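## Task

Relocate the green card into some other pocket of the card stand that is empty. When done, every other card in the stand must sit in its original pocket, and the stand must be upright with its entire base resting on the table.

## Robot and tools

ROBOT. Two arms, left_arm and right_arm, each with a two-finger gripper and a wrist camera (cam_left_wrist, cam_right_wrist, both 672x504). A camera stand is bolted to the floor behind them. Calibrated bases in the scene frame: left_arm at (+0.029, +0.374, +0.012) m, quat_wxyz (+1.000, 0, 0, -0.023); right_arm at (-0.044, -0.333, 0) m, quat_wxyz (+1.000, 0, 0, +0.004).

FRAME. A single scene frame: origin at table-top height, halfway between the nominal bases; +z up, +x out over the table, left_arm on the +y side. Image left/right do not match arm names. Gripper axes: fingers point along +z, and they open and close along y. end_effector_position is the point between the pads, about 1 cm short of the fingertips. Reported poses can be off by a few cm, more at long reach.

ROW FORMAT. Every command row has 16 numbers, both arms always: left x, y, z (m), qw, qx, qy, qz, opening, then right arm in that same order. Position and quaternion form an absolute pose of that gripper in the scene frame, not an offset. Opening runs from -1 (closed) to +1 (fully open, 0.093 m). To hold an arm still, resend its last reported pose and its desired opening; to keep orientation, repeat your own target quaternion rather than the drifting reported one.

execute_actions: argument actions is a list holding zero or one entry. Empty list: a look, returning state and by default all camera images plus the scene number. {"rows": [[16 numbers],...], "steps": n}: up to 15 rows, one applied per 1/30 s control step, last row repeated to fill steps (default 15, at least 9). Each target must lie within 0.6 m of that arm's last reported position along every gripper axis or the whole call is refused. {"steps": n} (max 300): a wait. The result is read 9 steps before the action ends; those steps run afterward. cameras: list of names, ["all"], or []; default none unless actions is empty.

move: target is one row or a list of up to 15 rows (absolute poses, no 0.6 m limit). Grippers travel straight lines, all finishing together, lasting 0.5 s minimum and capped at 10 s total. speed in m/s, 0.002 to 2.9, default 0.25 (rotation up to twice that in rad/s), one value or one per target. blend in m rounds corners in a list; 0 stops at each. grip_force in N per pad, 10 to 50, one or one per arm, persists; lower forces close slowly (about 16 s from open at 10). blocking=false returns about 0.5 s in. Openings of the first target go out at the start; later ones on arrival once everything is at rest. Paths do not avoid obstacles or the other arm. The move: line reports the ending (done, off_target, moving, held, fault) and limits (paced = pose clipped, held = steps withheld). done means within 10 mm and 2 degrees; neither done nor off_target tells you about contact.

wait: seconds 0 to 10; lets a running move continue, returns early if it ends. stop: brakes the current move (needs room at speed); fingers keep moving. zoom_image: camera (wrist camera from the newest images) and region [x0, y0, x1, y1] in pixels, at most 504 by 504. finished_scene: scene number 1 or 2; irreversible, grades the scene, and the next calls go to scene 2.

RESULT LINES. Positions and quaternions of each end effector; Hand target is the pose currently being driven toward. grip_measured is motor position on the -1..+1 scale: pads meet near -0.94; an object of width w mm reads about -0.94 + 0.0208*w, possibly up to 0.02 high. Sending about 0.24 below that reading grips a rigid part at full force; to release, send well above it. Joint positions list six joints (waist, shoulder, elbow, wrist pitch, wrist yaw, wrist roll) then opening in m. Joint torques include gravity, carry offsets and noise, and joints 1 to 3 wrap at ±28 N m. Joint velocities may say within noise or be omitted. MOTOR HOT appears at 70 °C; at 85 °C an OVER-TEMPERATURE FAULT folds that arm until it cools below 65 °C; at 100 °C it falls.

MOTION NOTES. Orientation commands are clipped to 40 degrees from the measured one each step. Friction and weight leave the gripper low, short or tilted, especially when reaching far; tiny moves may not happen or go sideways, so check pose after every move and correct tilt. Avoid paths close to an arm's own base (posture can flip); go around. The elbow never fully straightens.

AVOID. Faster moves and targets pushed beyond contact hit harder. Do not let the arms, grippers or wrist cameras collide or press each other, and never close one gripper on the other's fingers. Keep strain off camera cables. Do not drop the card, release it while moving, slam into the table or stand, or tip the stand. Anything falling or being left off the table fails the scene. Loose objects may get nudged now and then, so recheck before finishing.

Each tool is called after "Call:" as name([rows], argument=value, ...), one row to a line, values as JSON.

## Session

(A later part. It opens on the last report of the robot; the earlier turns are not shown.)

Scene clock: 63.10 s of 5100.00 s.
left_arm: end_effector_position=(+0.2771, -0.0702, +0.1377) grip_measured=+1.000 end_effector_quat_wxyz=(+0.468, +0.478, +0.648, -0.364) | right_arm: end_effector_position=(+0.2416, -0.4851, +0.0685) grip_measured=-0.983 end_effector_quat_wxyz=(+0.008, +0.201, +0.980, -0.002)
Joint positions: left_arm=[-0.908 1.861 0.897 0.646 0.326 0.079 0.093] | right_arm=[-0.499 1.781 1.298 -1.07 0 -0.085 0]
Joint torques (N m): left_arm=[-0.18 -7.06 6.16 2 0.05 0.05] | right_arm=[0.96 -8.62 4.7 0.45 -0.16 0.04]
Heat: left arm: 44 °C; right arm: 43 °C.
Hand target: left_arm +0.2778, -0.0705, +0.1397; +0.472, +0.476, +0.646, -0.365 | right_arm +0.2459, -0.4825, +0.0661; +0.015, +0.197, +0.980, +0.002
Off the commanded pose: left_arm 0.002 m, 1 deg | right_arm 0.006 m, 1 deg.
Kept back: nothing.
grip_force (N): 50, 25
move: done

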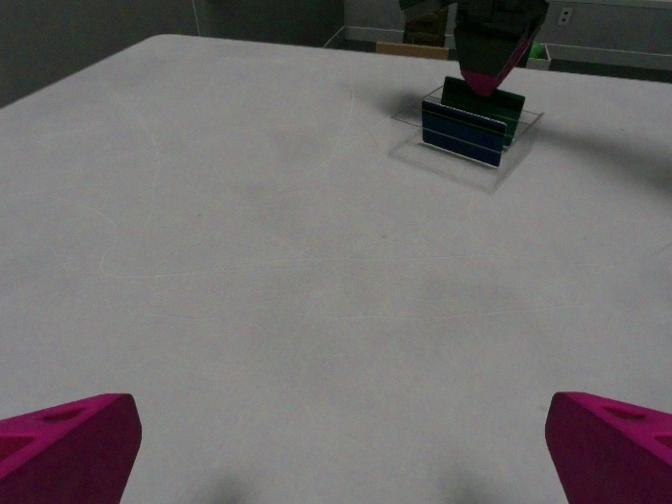

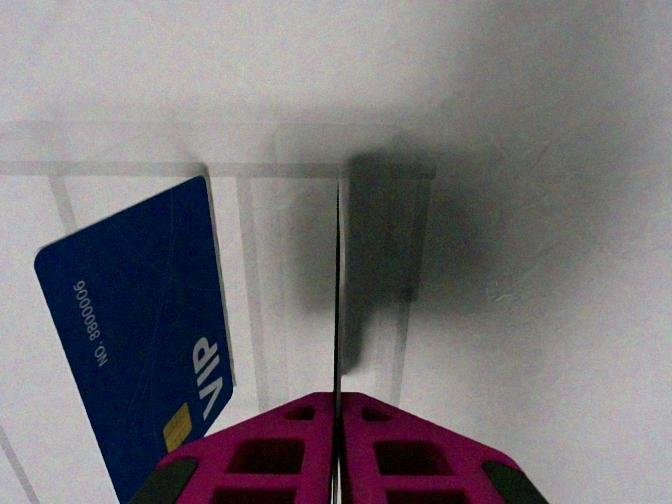

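Call:
move(target=[0.2778, -0.0706, 0.1398, 0.472, 0.476, 0.646, -0.365, 1, 0.2460, -0.4825, 0.061, 0.0150, 0.1977, 0.9809, 0.0015, -1], cameras=["all"], speed=0.03)

Call:
zoom_image(camera="cam_left_wrist", region=[380, 20, 570, 200])

Scene clock: 64.27 s of 5100.00 s.
left_arm: end_effector_position=(+0.2771, -0.0702, +0.1377) grip_measured=+1.000 end_effector_quat_wxyz=(+0.468, +0.478, +0.648, -0.364) | right_arm: end_effector_position=(+0.2420, -0.4854, +0.0652) grip_measured=-0.983 end_effector_quat_wxyz=(+0.011, +0.201, +0.980, -0.003)
Joint positions: left_arm=[-0.908 1.861 0.897 0.646 0.326 0.079 0.093] | right_arm=[-0.499 1.781 1.284 -1.05 0 -0.085 0]
Joint torques (N m): left_arm=[-0.18 -7.06 6.17 2 0.05 0.05] | right_arm=[0.96 -8.1 4.66 0.47 -0.17 0.04]
Heat: left arm: 44 °C; right arm: 43 °C.
Hand target: left_arm +0.2778, -0.0705, +0.1397; +0.472, +0.476, +0.646, -0.365 | right_arm +0.2459, -0.4825, +0.0611; +0.015, +0.198, +0.980, +0.002
Off the commanded pose: left_arm 0.002 m, 1 deg | right_arm 0.006 m, 1 deg.
Kept back: nothing.
grip_force (N): 50, 25
move: done

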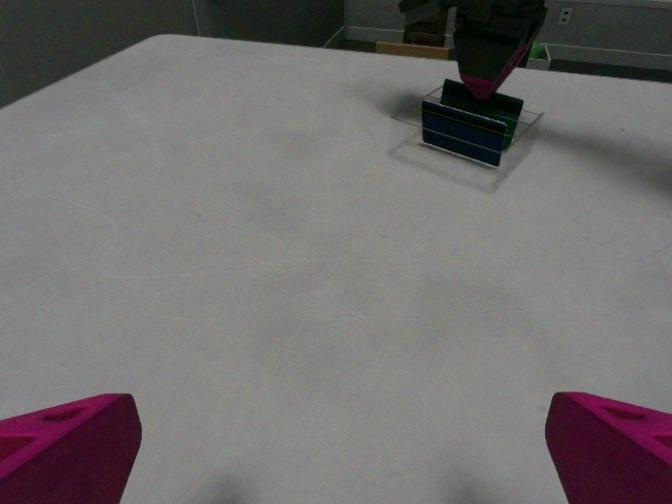

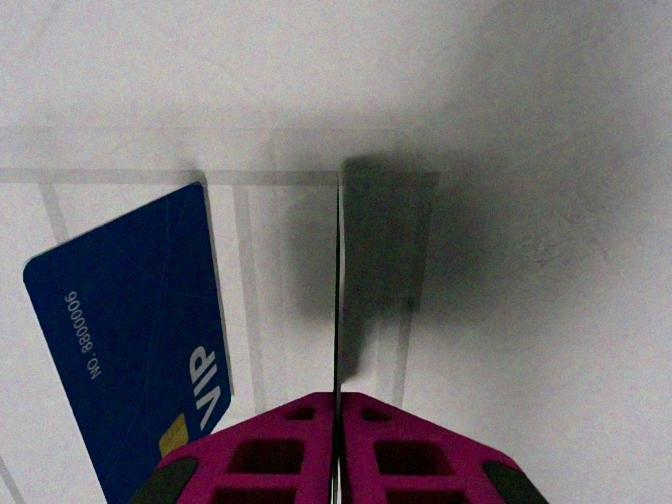

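Scaled by 2.653.

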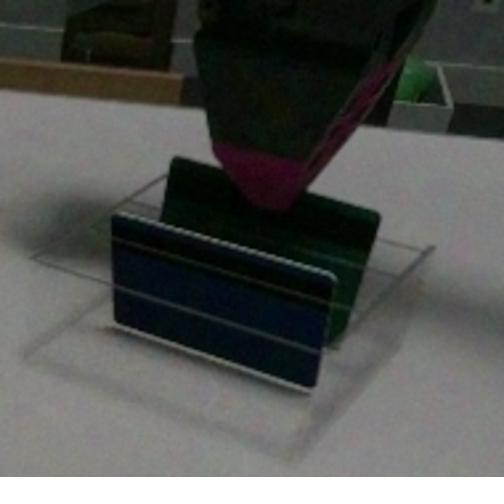

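Call:
move(target=[0.2778, -0.0706, 0.1398, 0.472, 0.476, 0.646, -0.365, 1, 0.2460, -0.4825, 0.058, 0.0130, 0.1977, 0.9809, 0.0015, -1], cameras=["cam_right_wrist"], speed=0.03)

Scene clock: 65.30 s of 5100.00 s.
left_arm: end_effector_position=(+0.2771, -0.0702, +0.1377) grip_measured=+1.000 end_effector_quat_wxyz=(+0.468, +0.478, +0.648, -0.364) | right_arm: end_effector_position=(+0.2427, -0.4857, +0.0640) grip_measured=-0.983 end_effector_quat_wxyz=(+0.011, +0.201, +0.980, -0.003)
Joint positions: left_arm=[-0.908 1.861 0.897 0.646 0.326 0.079 0.093] | right_arm=[-0.499 1.785 1.284 -1.047 0 -0.085 0]
Joint torques (N m): left_arm=[-0.18 -7.06 6.17 1.99 0.05 0.05] | right_arm=[0.91 -7.86 4.23 0.53 -0.17 0.04]
Heat: left arm: 44 °C; right arm: 43 °C.
Hand target: left_arm +0.2778, -0.0705, +0.1397; +0.472, +0.476, +0.646, -0.365 | right_arm +0.2459, -0.4825, +0.0582; +0.013, +0.198, +0.980, +0.002
Off the commanded pose: left_arm 0.002 m, 1 deg | right_arm 0.008 m, 1 deg.
Kept back: nothing.
grip_force (N): 50, 25
move: done
Images, in order (width x height): cam_right_wrist 672x504.

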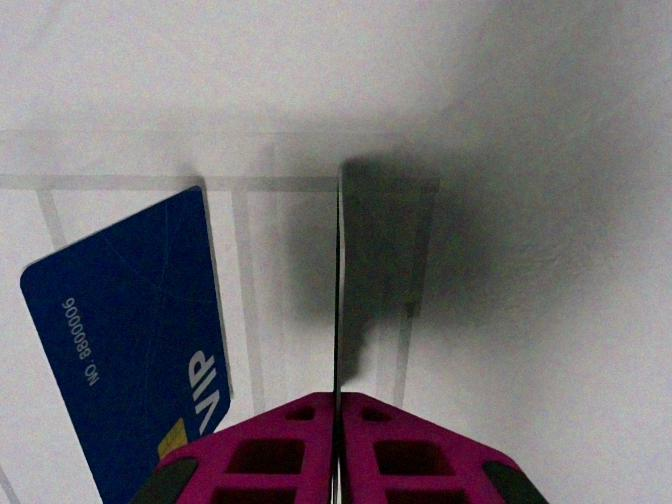

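Call:
move(target=[0.2778, -0.0706, 0.1398, 0.472, 0.476, 0.646, -0.365, 1, 0.2460, -0.4825, 0.062, 0.0130, 0.1977, 0.9809, 0.0015, -0.64], cameras=["all"], speed=0.03)

Call:
zoom_image(camera="cam_left_wrist", region=[380, 20, 570, 200])

Scene clock: 66.83 s of 5100.00 s.
left_arm: end_effector_position=(+0.2771, -0.0702, +0.1377) grip_measured=+1.000 end_effector_quat_wxyz=(+0.468, +0.478, +0.648, -0.364) | right_arm: end_effector_position=(+0.2427, -0.4857, +0.0628) grip_measured=-0.643 end_effector_quat_wxyz=(+0.010, +0.201, +0.980, -0.003)
Joint positions: left_arm=[-0.908 1.861 0.897 0.646 0.326 0.079 0.093] | right_arm=[-0.499 1.789 1.284 -1.045 0 -0.085 0.014]
Joint torques (N m): left_arm=[-0.18 -7.06 6.16 1.99 0.05 0.05] | right_arm=[0.9 -8.75 5.19 0.32 -0.2 0.05]
Heat: left arm: 44 °C; right arm: 43 °C.
Hand target: left_arm +0.2778, -0.0705, +0.1397; +0.472, +0.476, +0.646, -0.365 | right_arm +0.2460, -0.4825, +0.0620; +0.013, +0.198, +0.980, +0.002
Off the commanded pose: left_arm 0.002 m, 1 deg | right_arm 0.005 m, 1 deg.
Kept back: nothing.
grip_force (N): 50, 25
move: done

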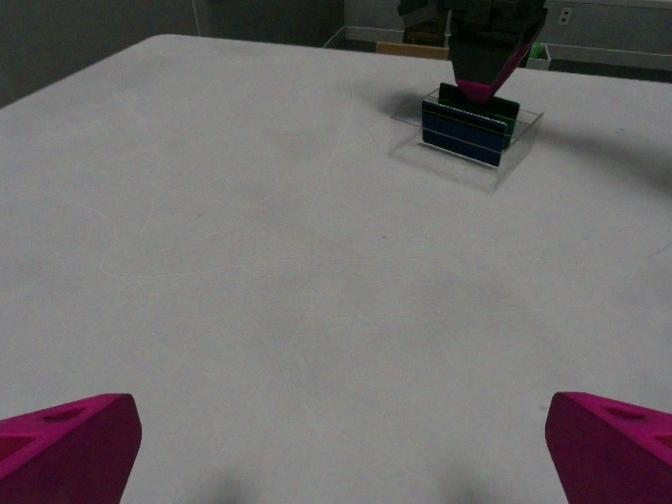

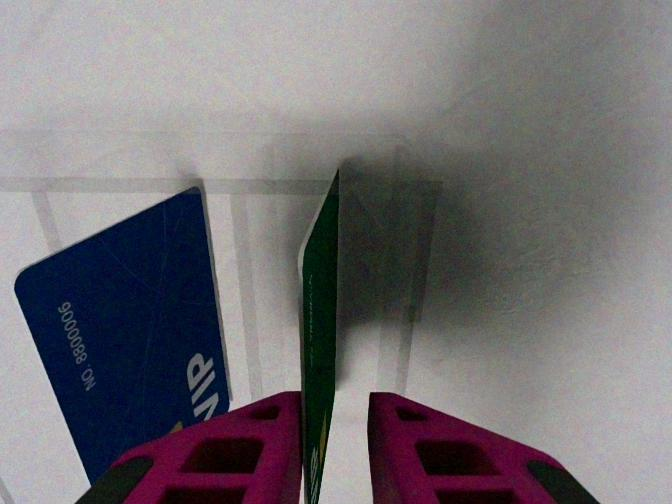

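Scaled by 2.653.

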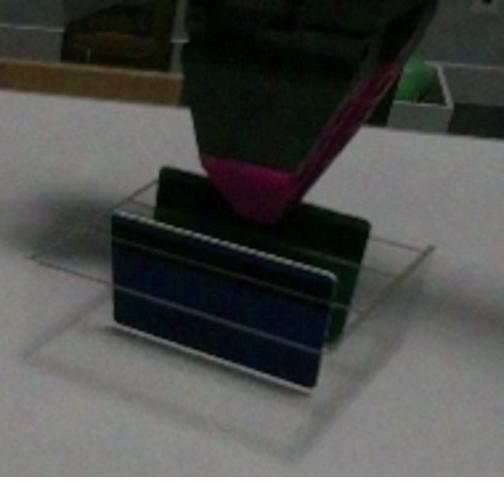

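Call:
move([
  [0.2778, -0.0706, 0.1398, 0.472, 0.476, 0.646, -0.365, 1, 0.2460, -0.4835, 0.076, 0.0130, 0.1977, 0.9809, 0.0015, -0.64],
  [0.2778, -0.0706, 0.1398, 0.472, 0.476, 0.646, -0.365, 1, 0.2460, -0.4835, 0.076, 0.0130, 0.1977, 0.9809, 0.0015, -0.35],
], cameras=["all"], speed=0.03)

Call:
zoom_image(camera="cam_left_wrist", region=[380, 20, 570, 200])

Scene clock: 69.03 s of 5100.00 s.
left_arm: end_effector_position=(+0.2771, -0.0702, +0.1377) grip_measured=+1.000 end_effector_quat_wxyz=(+0.468, +0.478, +0.648, -0.364) | right_arm: end_effector_position=(+0.2367, -0.4825, +0.0650) grip_measured=-0.353 end_effector_quat_wxyz=(-0.005, +0.201, +0.980, +0.002)
Joint positions: left_arm=[-0.908 1.861 0.897 0.646 0.326 0.079 0.093] | right_arm=[-0.499 1.789 1.293 -1.085 0 -0.085 0.028]
Joint torques (N m): left_arm=[-0.18 -7.06 6.16 2 0.05 0.05] | right_arm=[0.73 -9.88 7.8 0.14 -0.17 0.06]
Heat: left arm: 44 °C; right arm: 43 °C.
Hand target: left_arm +0.2778, -0.0705, +0.1397; +0.472, +0.476, +0.646, -0.365 | right_arm +0.2458, -0.4834, +0.0760; +0.013, +0.197, +0.980, +0.002
Off the commanded pose: left_arm 0.002 m, 1 deg | right_arm 0.014 m, 2 deg.
Kept back: nothing.
grip_force (N): 50, 25
move: off_target (right_arm); target 2's new opening was sent with right_arm's hand 0.014 m and 2 deg from that target

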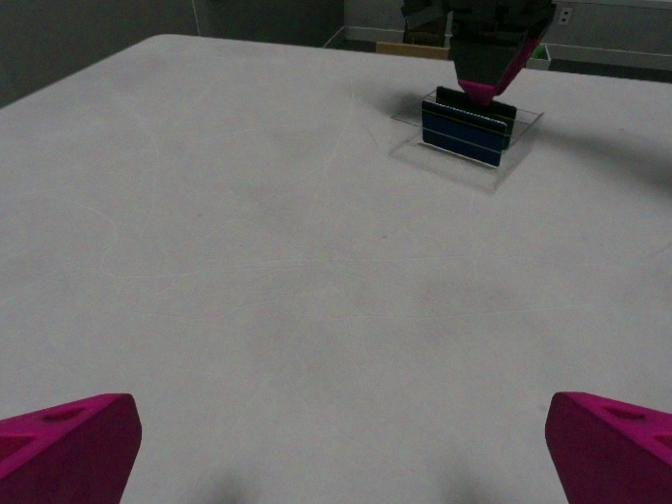

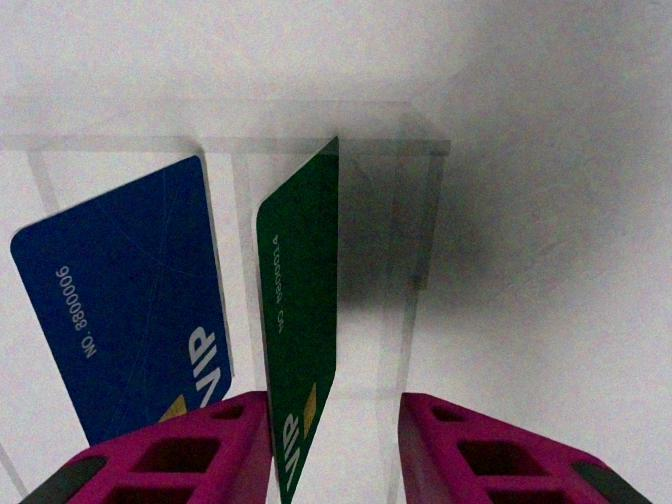

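Scaled by 2.653.

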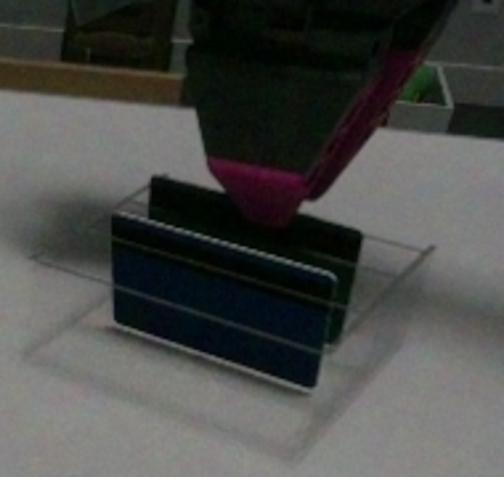

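Call:
move([
  [0.2778, -0.0706, 0.1398, 0.472, 0.476, 0.646, -0.365, 1, 0.2440, -0.4840, 0.095, 0.0130, 0.1977, 0.9809, 0.0015, -0.35],
  [0.2778, -0.0706, 0.1398, 0.472, 0.476, 0.646, -0.365, 1, 0.2440, -0.4840, 0.18, 0.0130, 0.1977, 0.9809, 0.0015, -0.35],
], cameras=["all"], speed=[0.04, 0.12], blend=[0.01, 0])

Call:
zoom_image(camera="cam_left_wrist", region=[380, 60, 570, 210])

Call:
zoom_image(camera="cam_right_wrist", region=[100, 60, 460, 420])

Scene clock: 72.53 s of 5100.00 s.
left_arm: end_effector_position=(+0.2771, -0.0702, +0.1377) grip_measured=+1.000 end_effector_quat_wxyz=(+0.468, +0.478, +0.648, -0.364) | right_arm: end_effector_position=(+0.2404, -0.4845, +0.1666) grip_measured=-0.353 end_effector_quat_wxyz=(-0.007, +0.201, +0.980, +0.002)
Joint positions: left_arm=[-0.908 1.861 0.897 0.646 0.326 0.079 0.093] | right_arm=[-0.499 1.788 1.698 -1.495 0 -0.085 0.028]
Joint torques (N m): left_arm=[-0.18 -7.06 6.17 1.99 0.05 0.05] | right_arm=[0.24 -10.74 7.71 0.1 -0.17 0]
Heat: left arm: 44 °C; right arm: 43 °C.
Hand target: left_arm +0.2778, -0.0705, +0.1397; +0.472, +0.476, +0.646, -0.365 | right_arm +0.2437, -0.4839, +0.1798; +0.013, +0.197, +0.980, +0.001
Off the commanded pose: left_arm 0.002 m, 1 deg | right_arm 0.014 m, 2 deg.
Kept back: nothing.
grip_force (N): 50, 25
move: off_target (right_arm); blend cut to 0.0095 m at target 1

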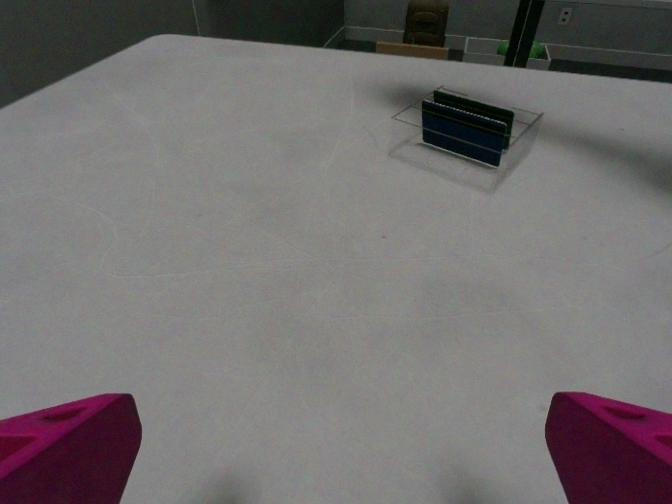

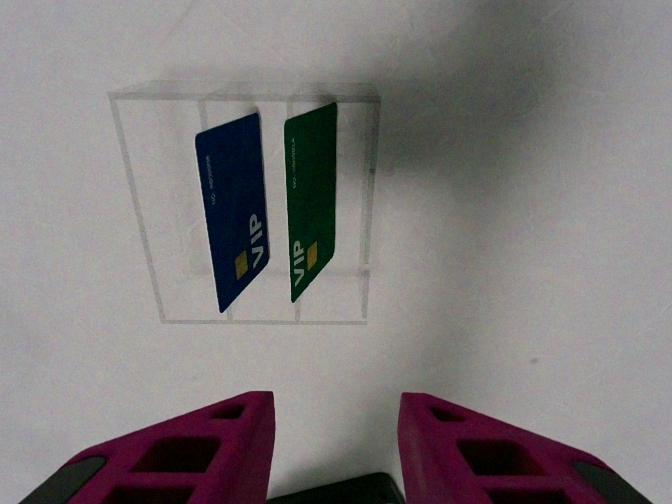

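Scaled by 2.653.

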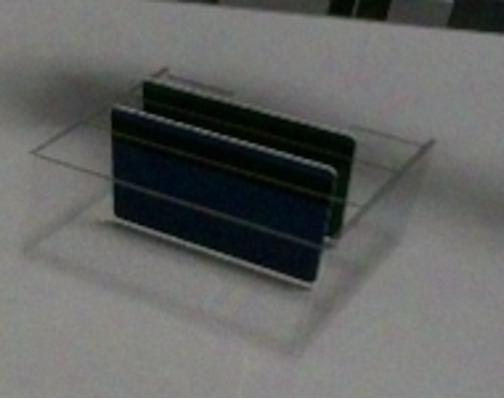

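Scaled by 1.400.

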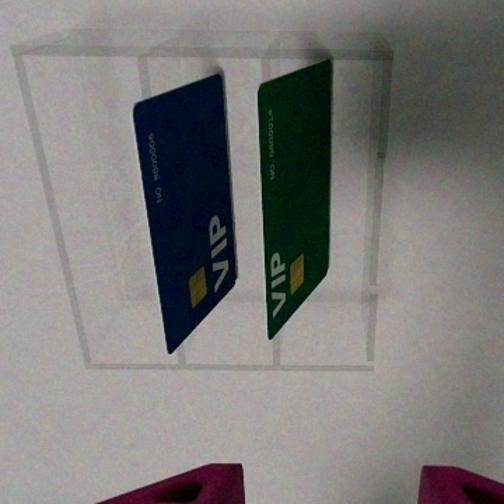

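Call:
finished_scene(scene=1)

The scene is finished: the task was done.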